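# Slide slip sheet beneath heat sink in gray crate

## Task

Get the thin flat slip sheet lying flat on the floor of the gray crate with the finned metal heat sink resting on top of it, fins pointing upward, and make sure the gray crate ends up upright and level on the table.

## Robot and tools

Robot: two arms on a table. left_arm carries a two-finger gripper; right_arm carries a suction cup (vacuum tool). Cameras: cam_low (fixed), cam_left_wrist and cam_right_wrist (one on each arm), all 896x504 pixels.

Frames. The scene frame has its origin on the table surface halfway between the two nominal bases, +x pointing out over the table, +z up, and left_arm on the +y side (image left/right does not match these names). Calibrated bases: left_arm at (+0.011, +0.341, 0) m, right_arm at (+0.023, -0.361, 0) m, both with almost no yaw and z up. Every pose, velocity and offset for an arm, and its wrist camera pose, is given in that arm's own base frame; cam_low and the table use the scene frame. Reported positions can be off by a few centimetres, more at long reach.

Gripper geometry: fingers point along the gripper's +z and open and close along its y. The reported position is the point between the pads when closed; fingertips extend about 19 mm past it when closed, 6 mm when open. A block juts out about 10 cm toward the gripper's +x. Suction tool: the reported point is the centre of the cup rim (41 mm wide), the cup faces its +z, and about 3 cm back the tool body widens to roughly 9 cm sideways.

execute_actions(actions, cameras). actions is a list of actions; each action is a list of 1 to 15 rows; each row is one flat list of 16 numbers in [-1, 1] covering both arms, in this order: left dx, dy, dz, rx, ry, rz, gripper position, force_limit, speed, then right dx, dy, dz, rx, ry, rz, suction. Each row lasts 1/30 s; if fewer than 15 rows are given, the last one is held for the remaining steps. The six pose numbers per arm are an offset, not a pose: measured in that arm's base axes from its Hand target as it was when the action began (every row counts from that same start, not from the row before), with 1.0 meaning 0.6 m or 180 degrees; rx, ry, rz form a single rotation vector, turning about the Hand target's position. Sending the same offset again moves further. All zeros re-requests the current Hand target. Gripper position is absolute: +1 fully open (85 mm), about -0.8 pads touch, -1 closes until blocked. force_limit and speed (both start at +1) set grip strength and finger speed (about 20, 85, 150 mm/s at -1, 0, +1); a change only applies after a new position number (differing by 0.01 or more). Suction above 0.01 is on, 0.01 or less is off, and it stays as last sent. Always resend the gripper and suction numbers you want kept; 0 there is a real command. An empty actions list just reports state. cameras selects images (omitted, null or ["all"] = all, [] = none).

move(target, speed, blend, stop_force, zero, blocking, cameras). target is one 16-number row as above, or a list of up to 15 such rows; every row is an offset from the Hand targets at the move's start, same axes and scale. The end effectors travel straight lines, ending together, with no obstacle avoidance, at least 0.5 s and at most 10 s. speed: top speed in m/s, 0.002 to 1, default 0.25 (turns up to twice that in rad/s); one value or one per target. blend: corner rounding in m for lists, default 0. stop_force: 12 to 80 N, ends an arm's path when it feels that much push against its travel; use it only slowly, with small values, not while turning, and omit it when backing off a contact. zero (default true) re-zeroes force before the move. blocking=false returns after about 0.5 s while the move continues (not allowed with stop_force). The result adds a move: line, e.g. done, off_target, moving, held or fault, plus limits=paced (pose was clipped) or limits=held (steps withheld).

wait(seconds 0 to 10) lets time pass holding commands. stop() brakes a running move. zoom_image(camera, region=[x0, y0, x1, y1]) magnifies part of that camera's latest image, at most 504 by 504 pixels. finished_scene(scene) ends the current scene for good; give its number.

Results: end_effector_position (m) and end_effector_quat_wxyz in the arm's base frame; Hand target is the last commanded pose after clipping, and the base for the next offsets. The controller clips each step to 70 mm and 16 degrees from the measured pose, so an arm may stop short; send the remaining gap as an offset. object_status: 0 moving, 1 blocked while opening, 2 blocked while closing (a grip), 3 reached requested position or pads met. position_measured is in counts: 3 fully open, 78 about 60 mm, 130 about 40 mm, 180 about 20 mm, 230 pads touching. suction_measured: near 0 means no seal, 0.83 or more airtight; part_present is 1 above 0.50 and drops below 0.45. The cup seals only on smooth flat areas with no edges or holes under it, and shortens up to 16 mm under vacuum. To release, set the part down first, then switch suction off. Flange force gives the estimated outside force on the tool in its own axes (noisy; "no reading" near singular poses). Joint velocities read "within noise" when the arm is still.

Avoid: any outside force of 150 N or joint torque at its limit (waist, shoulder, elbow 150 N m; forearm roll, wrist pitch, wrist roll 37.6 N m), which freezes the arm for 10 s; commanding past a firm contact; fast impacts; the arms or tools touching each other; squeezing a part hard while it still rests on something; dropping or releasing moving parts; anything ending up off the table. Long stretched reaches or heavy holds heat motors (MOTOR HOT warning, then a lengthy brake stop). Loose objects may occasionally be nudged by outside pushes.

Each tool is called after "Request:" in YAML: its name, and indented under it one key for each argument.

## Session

Request:
execute_actions:
  actions: []

Request:
zoom_image:
  camera: "cam_low"
  region: [320, 240, 560, 320]

Scene clock: 0.00 s.
left_arm: end_effector_position=(+0.3321, -0.2627, +0.1993) position_measured=3 object_status=3 end_effector_quat_wxyz=(+0.588, +0.483, -0.580, +0.289) | right_arm: end_effector_position=(+0.6192, +0.1313, +0.3151) suction_measured=0.00 part_present=0 end_effector_quat_wxyz=(-0.021, +0.104, +0.994, +0.024)
Joint positions: left_arm=[0.209 0.374 -0.685 0.946 -1.734 0.651] | right_arm=[0.386 0.517 0.695 -0.062 -1.763 -0.606]
Joint velocities: within noise
Flange force (N): no reading
Hand target: left_arm +0.3321, -0.2627, +0.1993; +0.588, +0.483, -0.580, +0.289 | right_arm +0.6192, +0.1313, +0.3151; -0.021, +0.104, +0.994, +0.024

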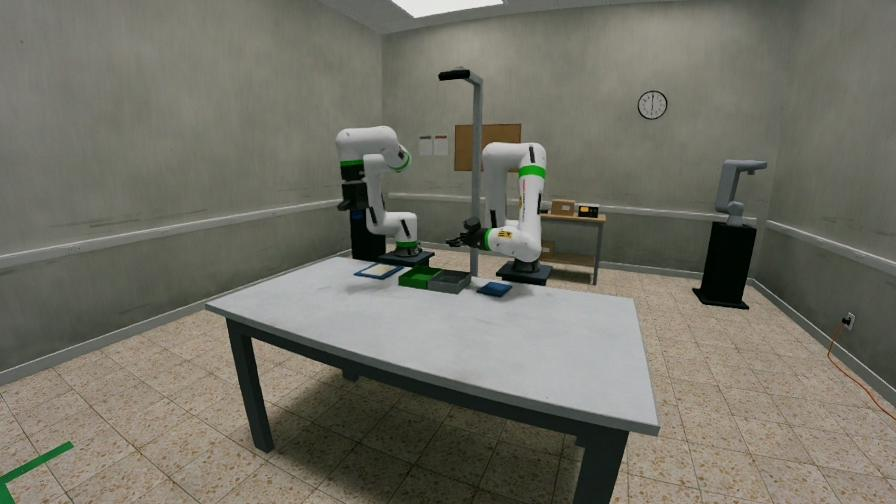

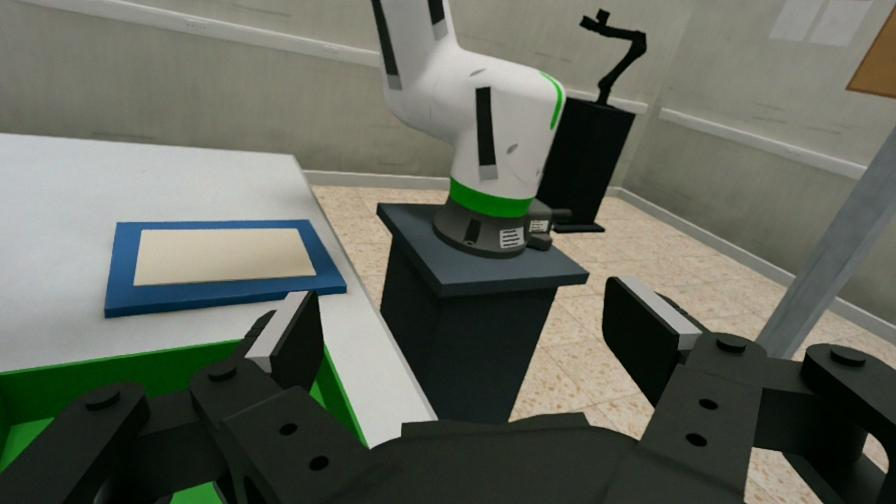

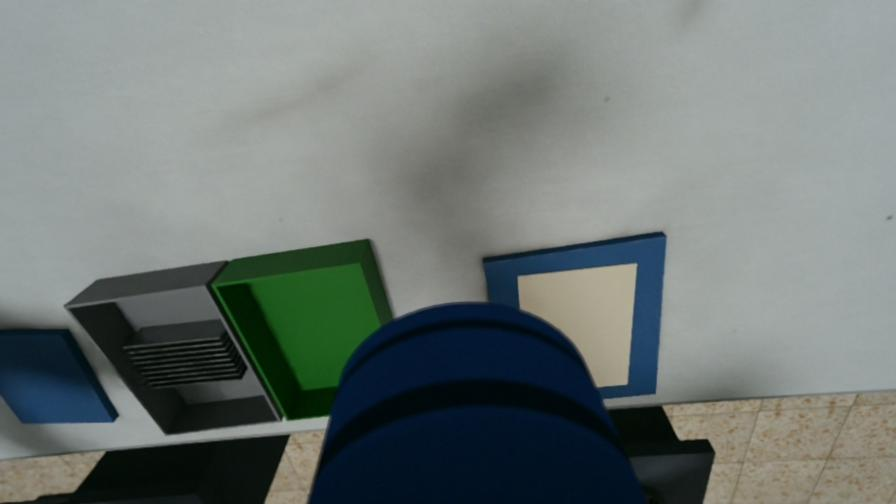

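Scaled by 2.100 from the camera's 896x504 image, which has a finer 1280x720 frame.

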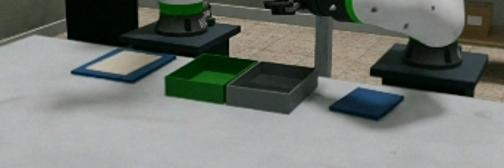

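Request:
move:
  target:
    - [0.0,0.0,0.2,0,0,0,0.66,0,0,-0.1,-0.06,0,0,0,0,0]
    - [0.113,0.05,0.17,-0.2026,-0.594,-0.720,0.66,0,0,-0.343,-0.169,-0.25,-0.0153,-0.0134,0.0663,0]
  speed: [0.3,0.4]

Scene clock: 6.00 s.
left_arm: end_effector_position=(+0.3999, -0.2327, +0.3013) position_measured=45 object_status=3 end_effector_quat_wxyz=(-0.001, +0.706, +0.708, +0.000) | right_arm: end_effector_position=(+0.4134, +0.0299, +0.1651) suction_measured=0.00 part_present=0 end_effector_quat_wxyz=(+0.000, +0.000, +1.000, +0.000)
Joint positions: left_arm=[-0.242 0.037 0.081 0 -1.617 -1.325] | right_arm=[0.392 -0.036 -0.355 0.001 -1.252 -0.392]
Joint velocities: within noise
Flange force (N): left_arm=[-3.0 0.8 -1.2] | right_arm=[-3.4 0.0 1.5]
Hand target: left_arm +0.3999, -0.2327, +0.3013; -0.001, +0.706, +0.708, +0.000 | right_arm +0.4134, +0.0299, +0.1651; +0.000, +0.000, +1.000, +0.000
Off the commanded pose: left_arm 0.000 m, 0 deg | right_arm 0.000 m, 0 deg.
move: done

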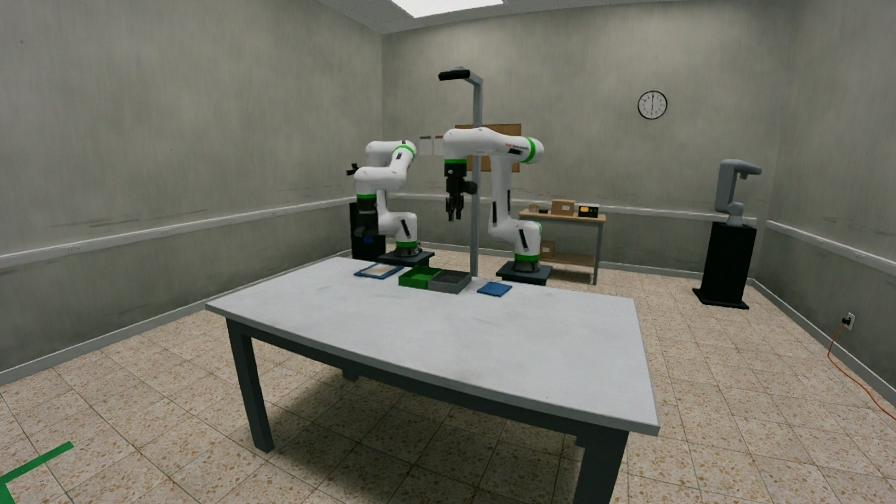

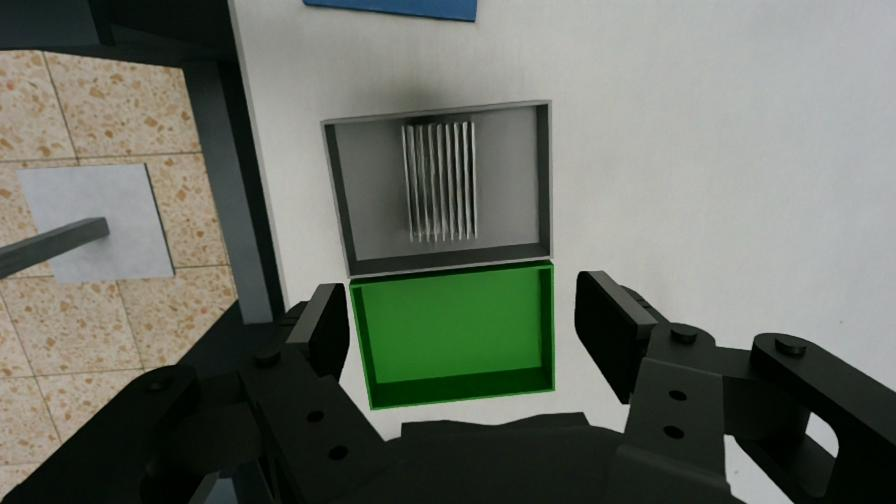

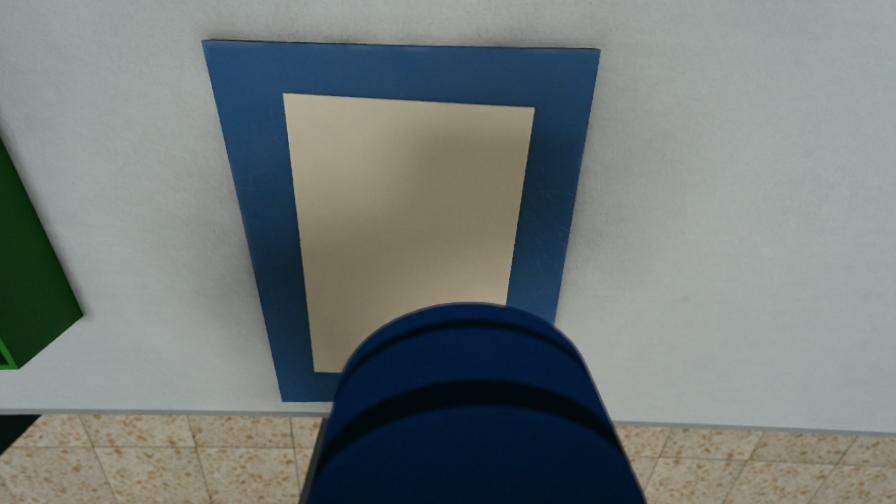

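Request:
move:
  target: [0.0037,-0.008,-0.1698,0,0,0,0.66,0,0,-0.1043,0.0367,-0.2457,0,0,0,1]
  cameras: ["cam_left_wrist"]

Request:
zoom_image:
  camera: "cam_left_wrist"
  region: [250, 60, 650, 360]

Scene clock: 8.57 s.
left_arm: end_effector_position=(+0.4021, -0.2375, +0.1994) position_measured=45 object_status=3 end_effector_quat_wxyz=(-0.001, +0.706, +0.708, +0.000) | right_arm: end_effector_position=(+0.3509, +0.0520, +0.0177) suction_measured=0.00 part_present=0 end_effector_quat_wxyz=(+0.000, +0.000, +1.000, +0.000)
Joint positions: left_arm=[-0.251 0.066 -0.127 0 -1.38 -1.316] | right_arm=[0.523 0.013 -0.703 0.001 -0.854 -0.524]
Joint velocities: within noise
Flange force (N): left_arm=[-2.7 -0.2 -0.7] | right_arm=[-2.5 0.1 2.6]
Hand target: left_arm +0.4021, -0.2375, +0.1994; -0.001, +0.706, +0.708, +0.000 | right_arm +0.3509, +0.0520, +0.0176; +0.000, +0.000, +1.000, +0.000
Off the commanded pose: left_arm 0.000 m, 0 deg | right_arm 0.000 m, 0 deg.
move: done
Images, in order (width x height): cam_left_wrist 896x504.

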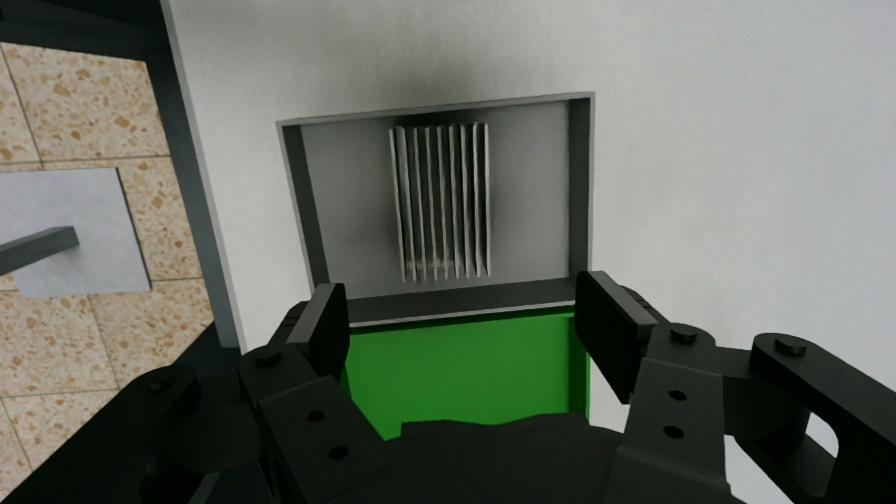

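Scaled by 1.260 from the camera's 896x504 image, which has a finer 1280x720 frame.

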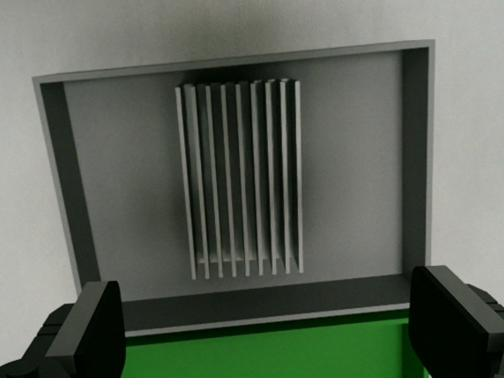

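Request:
move:
  target:
    - [0,0.035,-0.14,0,0,0.0105,0.66,0,0,0,0,-0.005,0,0,0,1]
    - [0,0.035,-0.267,0,0,0.0105,0.66,0,0,0,0,-0.0295,0,0,0,1]
  speed: [0.2,0.08]
  cameras: ["cam_left_wrist"]

Scene clock: 12.80 s.
left_arm: end_effector_position=(+0.4021, -0.2165, +0.0392) position_measured=45 object_status=3 end_effector_quat_wxyz=(-0.001, +0.694, +0.720, +0.000) | right_arm: end_effector_position=(+0.3509, +0.0520, +0.0000) suction_measured=1.00 part_present=1 end_effector_quat_wxyz=(+0.000, +0.000, +1.000, +0.000)
Joint positions: left_arm=[-0.205 0.193 -0.387 0 -0.992 -1.329] | right_arm=[0.523 0.052 -0.719 0.001 -0.8 -0.524]
Joint velocities: within noise
Flange force (N): left_arm=[-2.1 -1.3 -1.6] | right_arm=[-4.2 0.0 3.4]
Hand target: left_arm +0.4021, -0.2165, +0.0392; -0.001, +0.694, +0.720, +0.000 | right_arm +0.3509, +0.0520, -0.0001; +0.000, +0.000, +1.000, +0.000
Off the commanded pose: left_arm 0.000 m, 0 deg | right_arm 0.000 m, 0 deg.
move: done
Images, in order (width x height): cam_left_wrist 896x504.

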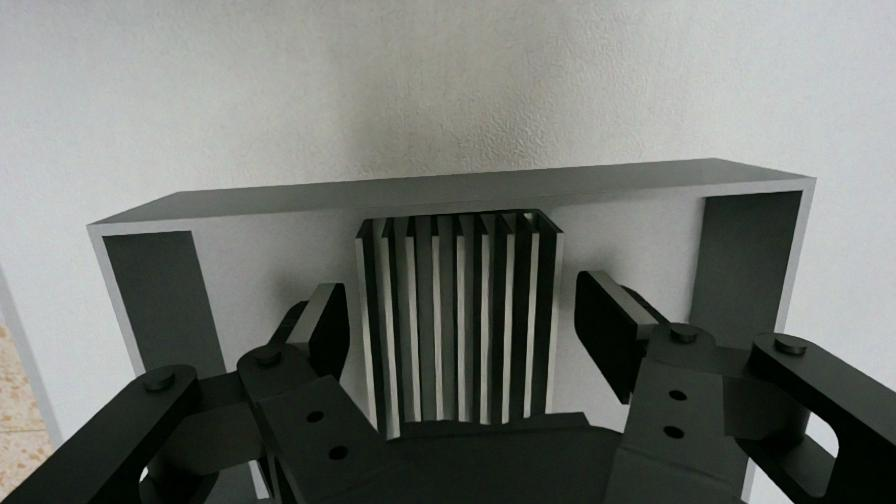

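Request:
move:
  target: [0,0.005,0,0,0,0,0.66,0,0,0,0,0,0,0,0,1]
  cameras: []

Request:
move:
  target: [0,0,0,0,0,0,-1,-0.5,-0.9,0,0,0,0,0,0,1]
  cameras: ["cam_left_wrist"]

Scene clock: 13.90 s.
left_arm: end_effector_position=(+0.4021, -0.2135, +0.0392) position_measured=45 object_status=3 end_effector_quat_wxyz=(-0.001, +0.694, +0.720, +0.000) | right_arm: end_effector_position=(+0.3509, +0.0520, -0.0001) suction_measured=1.00 part_present=1 end_effector_quat_wxyz=(+0.000, +0.000, +1.000, +0.000)
Joint positions: left_arm=[-0.198 0.19 -0.391 0 -0.991 -1.336] | right_arm=[0.523 0.052 -0.719 0.001 -0.8 -0.524]
Joint velocities: within noise
Flange force (N): left_arm=[-2.4 -0.6 -1.5] | right_arm=[-3.5 0.0 2.8]
Hand target: left_arm +0.4021, -0.2135, +0.0392; -0.001, +0.694, +0.720, +0.000 | right_arm +0.3509, +0.0520, -0.0001; +0.000, +0.000, +1.000, +0.000
Off the commanded pose: left_arm 0.000 m, 0 deg | right_arm 0.000 m, 0 deg.
move: done
No camera images: "cameras" was empty.

Scene clock: 14.63 s.
left_arm: end_effector_position=(+0.4021, -0.2135, +0.0393) position_measured=79 object_status=0 end_effector_quat_wxyz=(-0.001, +0.694, +0.720, +0.000) | right_arm: end_effector_position=(+0.3509, +0.0520, -0.0001) suction_measured=1.00 part_present=1 end_effector_quat_wxyz=(+0.000, +0.000, +1.000, +0.000)
Joint positions: left_arm=[-0.198 0.19 -0.391 0 -0.991 -1.336] | right_arm=[0.523 0.052 -0.719 0.001 -0.8 -0.524]
Joint velocities: within noise
Flange force (N): left_arm=[-0.5 -3.3 -16.2] | right_arm=[-3.9 0.3 3.0]
Hand target: left_arm +0.4021, -0.2135, +0.0392; -0.001, +0.694, +0.720, +0.000 | right_arm +0.3509, +0.0520, -0.0001; +0.000, +0.000, +1.000, +0.000
Off the commanded pose: left_arm 0.000 m, 0 deg | right_arm 0.000 m, 0 deg.
move: done
Images, in order (width x height): cam_left_wrist 896x504.

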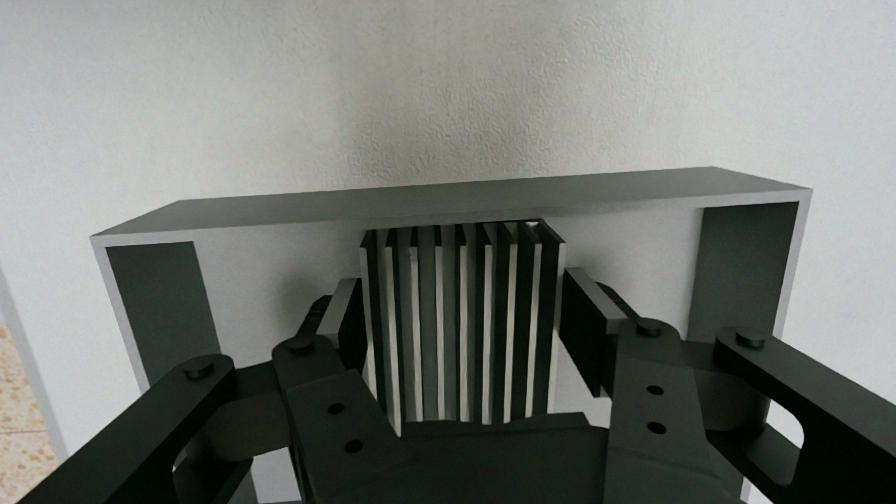

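Request:
move:
  target:
    - [0,0,0.05,0,0,0,-1,-0.5,-0.9,0,0,0.05,0,0,0,1]
    - [0,0,0.24,0,0,0,-1,-0.5,-0.9,0,0,0.192,0,0,0,1]
    - [0,0.5,0.24,0,0,0,-1,-0.5,-0.9,0.03,0.33,0.192,0,0,0.0067,1]
    - [0,0.5,0.24,0,0,0,-1,-0.5,-0.9,0.0633,0.6577,0.192,0,0,0.0067,1]
    - [0,0.5,0.24,0,0,0,-1,-0.5,-0.9,0.0633,0.6577,0.06,0,0,0.0067,1]
  speed: [0.06,0.2,0.3,0.3,0.15]
  blend: [0,0.02,0.03,0.02,0]

Request:
zoom_image:
  camera: "cam_low"
  region: [380, 220, 500, 310]

Scene clock: 19.10 s.
left_arm: end_effector_position=(+0.4021, +0.0865, +0.1832) position_measured=79 object_status=2 end_effector_quat_wxyz=(-0.001, +0.694, +0.720, +0.000) | right_arm: end_effector_position=(+0.3888, +0.4466, +0.0360) suction_measured=1.00 part_present=1 end_effector_quat_wxyz=(+0.000, -0.011, +1.000, +0.000)
Joint positions: left_arm=[0.533 -0.068 -0.299 -0.001 -1.341 -2.067] | right_arm=[1.076 0.517 0.006 0.001 -1.06 -1.056]
Joint velocities: within noise
Flange force (N): left_arm=[-2.7 0.9 0.6] | right_arm=[-1.7 1.9 1.4]
Hand target: left_arm +0.4021, +0.0865, +0.1832; -0.001, +0.694, +0.720, +0.000 | right_arm +0.3888, +0.4466, +0.0359; +0.000, -0.010, +1.000, +0.000
Off the commanded pose: left_arm 0.000 m, 0 deg | right_arm 0.000 m, 0 deg.
move: done

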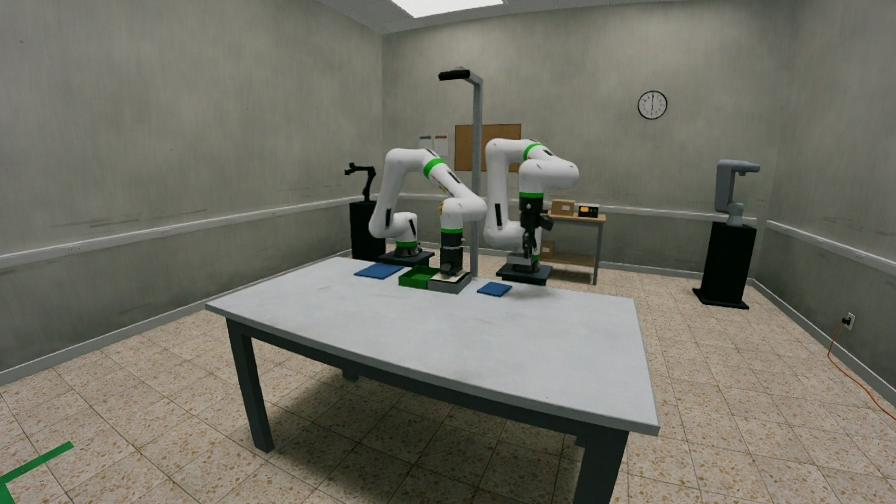

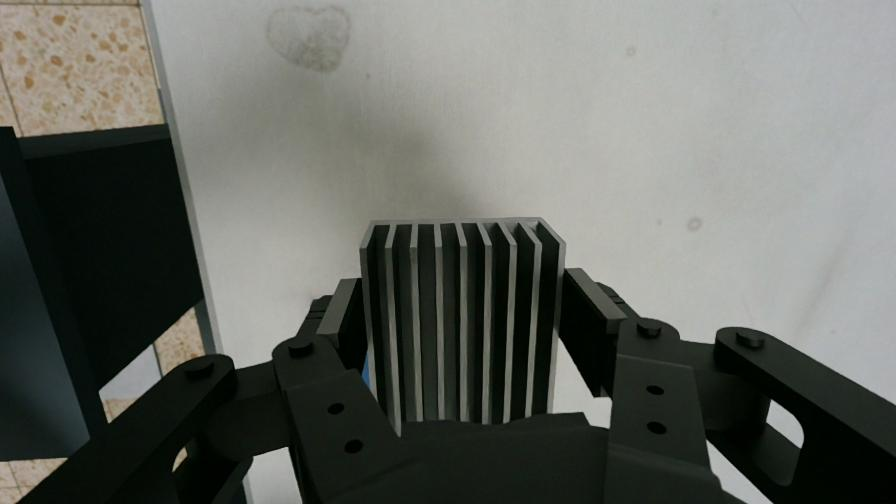

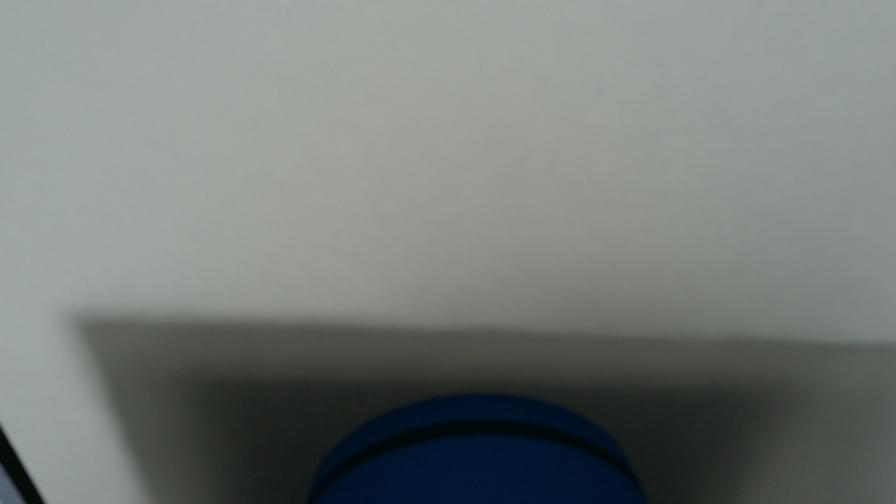

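Scaled by 4.200 from the camera's 896x504 image, which has a finer 1280x720 frame.

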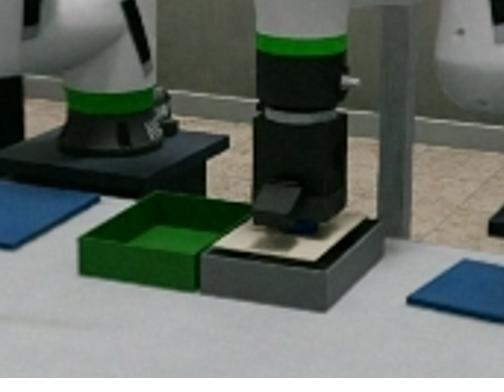

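Request:
move:
  target: [0,0,0,0,0,0,-1,-0.5,-0.9,0,0,-0.0625,0,0,0,1]
  speed: 0.05
  stop_force: 12
  cameras: []

Request:
move:
  target: [0,0,0,0,0,0,-1,-0.5,-0.9,0,0,0,0,0,0,0]
  cameras: []

Request:
move:
  target:
    - [0,0,0,0,0,0,-1,-0.5,-0.9,0,0,0.06,0,0,0,0]
    - [0,0,0,0,0,0,-1,-0.5,-0.9,0,0,0.2,0,0,0,0]
    - [0,0,0,0,0,0,-1,-0.5,-0.9,0.11,0,0.274,0,0,0,0]
  speed: [0.06,0.2,0.25]
  cameras: ["cam_right_wrist"]

Scene clock: 21.20 s.
left_arm: end_effector_position=(+0.4021, +0.0865, +0.1832) position_measured=79 object_status=2 end_effector_quat_wxyz=(-0.001, +0.694, +0.720, +0.000) | right_arm: end_effector_position=(+0.3888, +0.4466, -0.0016) suction_measured=1.00 part_present=1 end_effector_quat_wxyz=(+0.000, -0.010, +1.000, +0.000)
Joint positions: left_arm=[0.533 -0.068 -0.299 -0.001 -1.341 -2.067] | right_arm=[1.076 0.565 -0.021 0.001 -0.985 -1.056]
Joint velocities: within noise
Flange force (N): left_arm=[-2.2 0.7 0.4] | right_arm=[-2.7 3.0 2.9]
Hand target: left_arm +0.4021, +0.0865, +0.1832; -0.001, +0.694, +0.720, +0.000 | right_arm +0.3888, +0.4466, -0.0016; +0.000, -0.010, +1.000, +0.000
Off the commanded pose: left_arm 0.000 m, 0 deg | right_arm 0.000 m, 0 deg.
move: done
No camera images: "cameras" was empty.

Scene clock: 21.70 s.
left_arm: end_effector_position=(+0.4021, +0.0865, +0.1832) position_measured=79 object_status=2 end_effector_quat_wxyz=(-0.001, +0.694, +0.720, +0.000) | right_arm: end_effector_position=(+0.3888, +0.4466, -0.0016) suction_measured=0.00 part_present=0 end_effector_quat_wxyz=(+0.000, -0.010, +1.000, +0.000)
Joint positions: left_arm=[0.533 -0.068 -0.299 -0.001 -1.341 -2.067] | right_arm=[1.076 0.565 -0.021 0.001 -0.985 -1.056]
Joint velocities: within noise
Flange force (N): left_arm=[-2.3 0.8 0.7] | right_arm=[-2.7 2.7 -0.4]
Hand target: left_arm +0.4021, +0.0865, +0.1832; -0.001, +0.694, +0.720, +0.000 | right_arm +0.3888, +0.4466, -0.0016; +0.000, -0.010, +1.000, +0.000
Off the commanded pose: left_arm 0.000 m, 0 deg | right_arm 0.000 m, 0 deg.
move: done
No camera images: "cameras" was empty.

Scene clock: 23.60 s.
left_arm: end_effector_position=(+0.4021, +0.0865, +0.1832) position_measured=79 object_status=2 end_effector_quat_wxyz=(-0.001, +0.694, +0.720, +0.000) | right_arm: end_effector_position=(+0.4548, +0.4466, +0.1628) suction_measured=0.00 part_present=0 end_effector_quat_wxyz=(+0.000, -0.011, +1.000, +0.000)
Joint positions: left_arm=[0.533 -0.068 -0.299 -0.001 -1.341 -2.067] | right_arm=[0.982 0.516 0.32 0.001 -1.375 -0.961]
Joint velocities: within noise
Flange force (N): left_arm=[-2.6 0.7 0.3] | right_arm=[-3.4 3.4 1.8]
Hand target: left_arm +0.4021, +0.0865, +0.1832; -0.001, +0.694, +0.720, +0.000 | right_arm +0.4548, +0.4466, +0.1628; +0.000, -0.010, +1.000, +0.000
Off the commanded pose: left_arm 0.000 m, 0 deg | right_arm 0.000 m, 0 deg.
move: done
Images, in order (width x height): cam_right_wrist 896x504.

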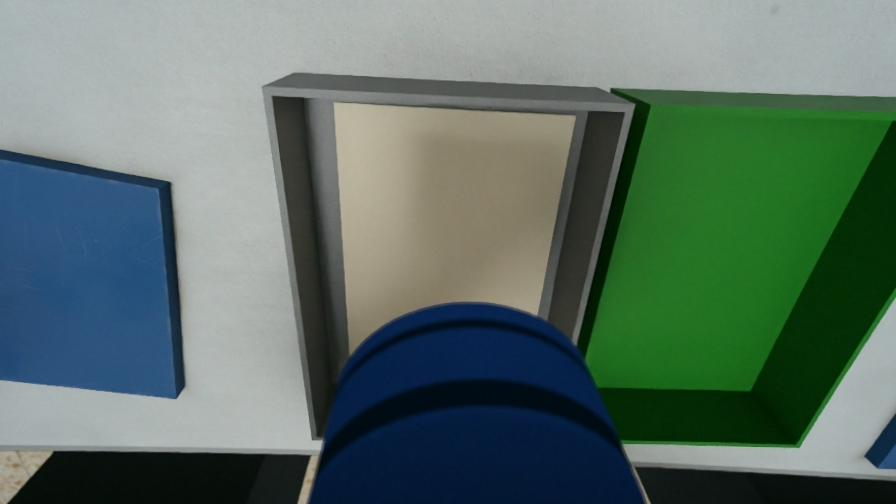

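Request:
move:
  target:
    - [0,-0.15,0,0,0,0.019,-1,-0.5,-0.9,0,-0.6,0.08,0,0,0,0]
    - [-0.0027,-0.5317,0,0,0,0.019,-1,-0.5,-0.9,0,-0.8,0.1,0,0,0,0]
    - [-0.0027,-0.5317,-0.205,0,0,0.019,-1,-0.5,-0.9,0,-0.8,0.1,0,0,0,0]
  speed: [0.4,0.3,0.15]
  blend: [0.03,0.02,0]
  cameras: ["cam_left_wrist"]

Scene clock: 27.40 s.
left_arm: end_effector_position=(+0.4005, -0.2324, +0.0602) position_measured=79 object_status=2 end_effector_quat_wxyz=(-0.001, +0.672, +0.740, +0.000) | right_arm: end_effector_position=(+0.4548, -0.0334, +0.2228) suction_measured=0.00 part_present=0 end_effector_quat_wxyz=(+0.000, -0.010, +1.000, +0.000)
Joint positions: left_arm=[-0.241 0.179 -0.347 0 -1.047 -1.234] | right_arm=[0.216 0.034 -0.146 0.001 -1.39 -0.195]
Joint velocities: within noise
Flange force (N): left_arm=[-2.8 -0.1 0.6] | right_arm=[-3.4 -0.4 1.0]
Hand target: left_arm +0.4005, -0.2325, +0.0602; -0.001, +0.672, +0.740, -0.001 | right_arm +0.4548, -0.0334, +0.2228; +0.000, -0.010, +1.000, +0.000
Off the commanded pose: left_arm 0.000 m, 0 deg | right_arm 0.000 m, 0 deg.
move: done
Images, in order (width x height): cam_left_wrist 896x504.

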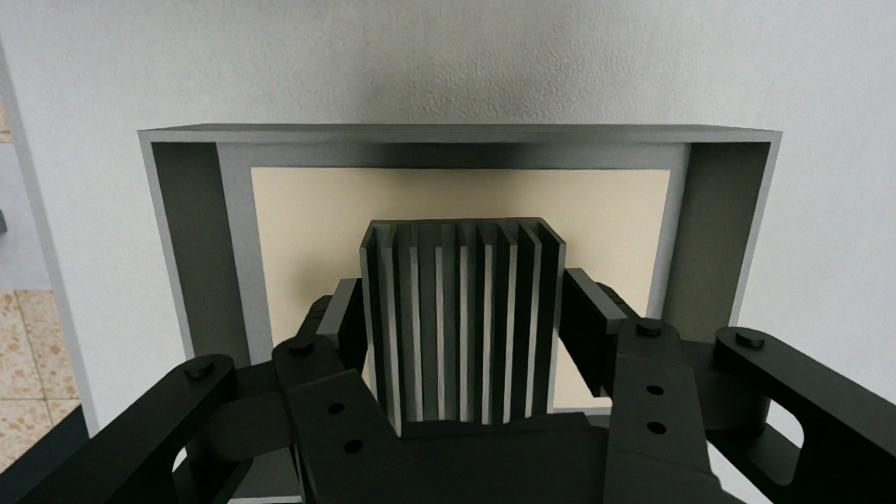

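Request:
move:
  target: [0,0,-0.05,0,0,0,-1,-0.5,-0.9,0,0,0,0,0,0,0]
  speed: 0.02
  stop_force: 12
  cameras: []

Request:
move:
  target: [0,0,0.0012,0,0,0,-1,-0.5,-0.9,0,0,0,0,0,0,0]
  speed: 0.02
  cameras: ["cam_left_wrist"]

Scene clock: 29.50 s.
left_arm: end_effector_position=(+0.4007, -0.2326, +0.0407) position_measured=79 object_status=2 end_effector_quat_wxyz=(+0.000, +0.672, +0.740, +0.000) | right_arm: end_effector_position=(+0.4548, -0.0334, +0.2228) suction_measured=0.00 part_present=0 end_effector_quat_wxyz=(+0.000, -0.010, +1.000, +0.000)
Joint positions: left_arm=[-0.241 0.206 -0.368 0 -0.999 -1.234] | right_arm=[0.216 0.034 -0.146 0.001 -1.39 -0.195]
Joint velocities: within noise
Flange force (N): left_arm=[-1.8 -2.9 -26.5] | right_arm=[-3.0 -0.4 0.9]
Hand target: left_arm +0.4006, -0.2326, +0.0407; -0.001, +0.672, +0.740, +0.000 (not the last commanded pose) | right_arm +0.4548, -0.0334, +0.2228; +0.000, -0.010, +1.000, +0.000
Off the commanded pose: left_arm 0.011 m, 0 deg | right_arm 0.000 m, 0 deg.
move: contact (left_arm)
No camera images: "cameras" was empty.

Scene clock: 30.20 s.
left_arm: end_effector_position=(+0.4006, -0.2326, +0.0415) position_measured=79 object_status=2 end_effector_quat_wxyz=(-0.001, +0.672, +0.740, +0.000) | right_arm: end_effector_position=(+0.4548, -0.0334, +0.2228) suction_measured=0.00 part_present=0 end_effector_quat_wxyz=(+0.000, -0.010, +1.000, +0.000)
Joint positions: left_arm=[-0.241 0.205 -0.367 0 -1.001 -1.234] | right_arm=[0.216 0.034 -0.146 0.001 -1.39 -0.195]
Joint velocities: within noise
Flange force (N): left_arm=[-2.3 -0.6 0.2] | right_arm=[-3.7 -0.4 1.3]
Hand target: left_arm +0.4006, -0.2326, +0.0415; -0.001, +0.672, +0.740, +0.000 | right_arm +0.4548, -0.0334, +0.2228; +0.000, -0.010, +1.000, +0.000
Off the commanded pose: left_arm 0.000 m, 0 deg | right_arm 0.000 m, 0 deg.
move: done
Images, in order (width x height): cam_left_wrist 896x504.

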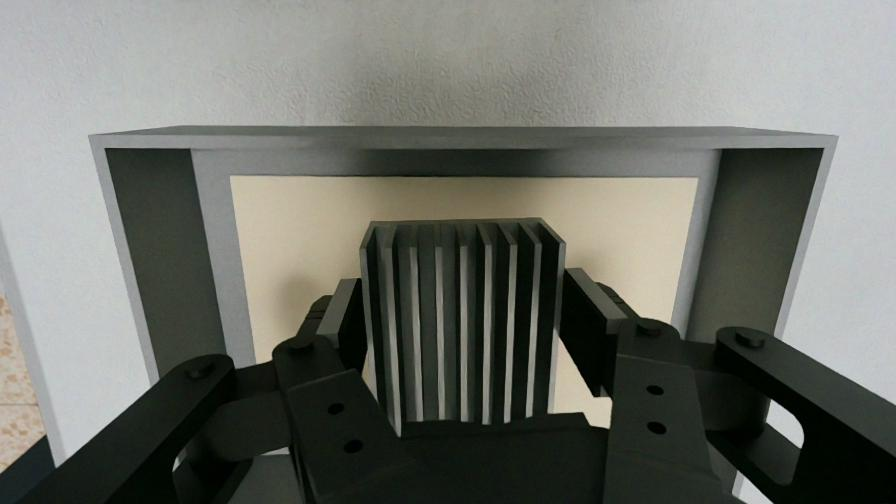

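Request:
move:
  target: [0,0,-0.0003,0,0,0,0.66,-0.5,-0.7,0,0,0,0,0,0,0]
  cameras: []

Request:
move:
  target:
    - [0,0,0.09,0,0,0,0.66,-0.5,-0.7,0,0,0,0,0,0,0]
    - [0,0,0.26,0,0,0,0.66,-0.5,-0.7,0,0,0,0,0,0,0]
  speed: [0.1,0.25]
  cameras: ["cam_left_wrist"]

Scene clock: 31.37 s.
left_arm: end_effector_position=(+0.4006, -0.2326, +0.0413) position_measured=45 object_status=0 end_effector_quat_wxyz=(-0.001, +0.672, +0.740, +0.000) | right_arm: end_effector_position=(+0.4548, -0.0334, +0.2228) suction_measured=0.00 part_present=0 end_effector_quat_wxyz=(+0.000, -0.010, +1.000, +0.000)
Joint positions: left_arm=[-0.241 0.205 -0.367 0 -1 -1.234] | right_arm=[0.216 0.034 -0.146 0.001 -1.39 -0.195]
Joint velocities: within noise
Flange force (N): left_arm=[-2.2 -1.1 -2.3] | right_arm=[-3.3 -0.4 0.9]
Hand target: left_arm +0.4006, -0.2326, +0.0413; -0.001, +0.672, +0.740, +0.000 | right_arm +0.4548, -0.0334, +0.2228; +0.000, -0.010, +1.000, +0.000
Off the commanded pose: left_arm 0.000 m, 0 deg | right_arm 0.000 m, 0 deg.
move: done
No camera images: "cameras" was empty.

Scene clock: 32.77 s.
left_arm: end_effector_position=(+0.4006, -0.2326, +0.1973) position_measured=45 object_status=3 end_effector_quat_wxyz=(+0.000, +0.672, +0.740, +0.000) | right_arm: end_effector_position=(+0.4548, -0.0334, +0.2228) suction_measured=0.00 part_present=0 end_effector_quat_wxyz=(+0.000, -0.010, +1.000, +0.000)
Joint positions: left_arm=[-0.241 0.057 -0.141 0 -1.374 -1.234] | right_arm=[0.216 0.034 -0.146 0.001 -1.39 -0.195]
Joint velocities: within noise
Flange force (N): left_arm=[-4.1 2.0 -2.3] | right_arm=[-3.0 -0.5 0.8]
Hand target: left_arm +0.4006, -0.2326, +0.1973; -0.001, +0.672, +0.740, +0.000 | right_arm +0.4548, -0.0334, +0.2228; +0.000, -0.010, +1.000, +0.000
Off the commanded pose: left_arm 0.000 m, 0 deg | right_arm 0.000 m, 0 deg.
move: done
Images, in order (width x height): cam_left_wrist 896x504.

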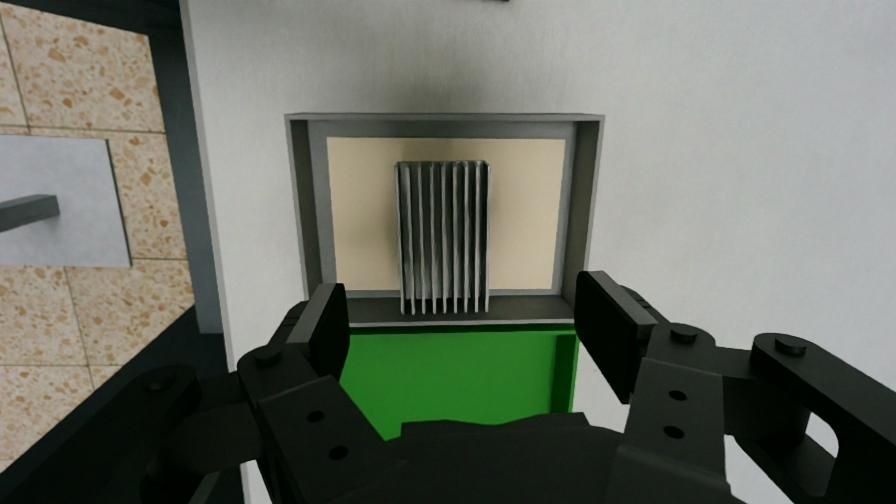

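Same as scene 1's result.

Request:
finished_scene:
  scene: 2

The scene is finished: the task was done.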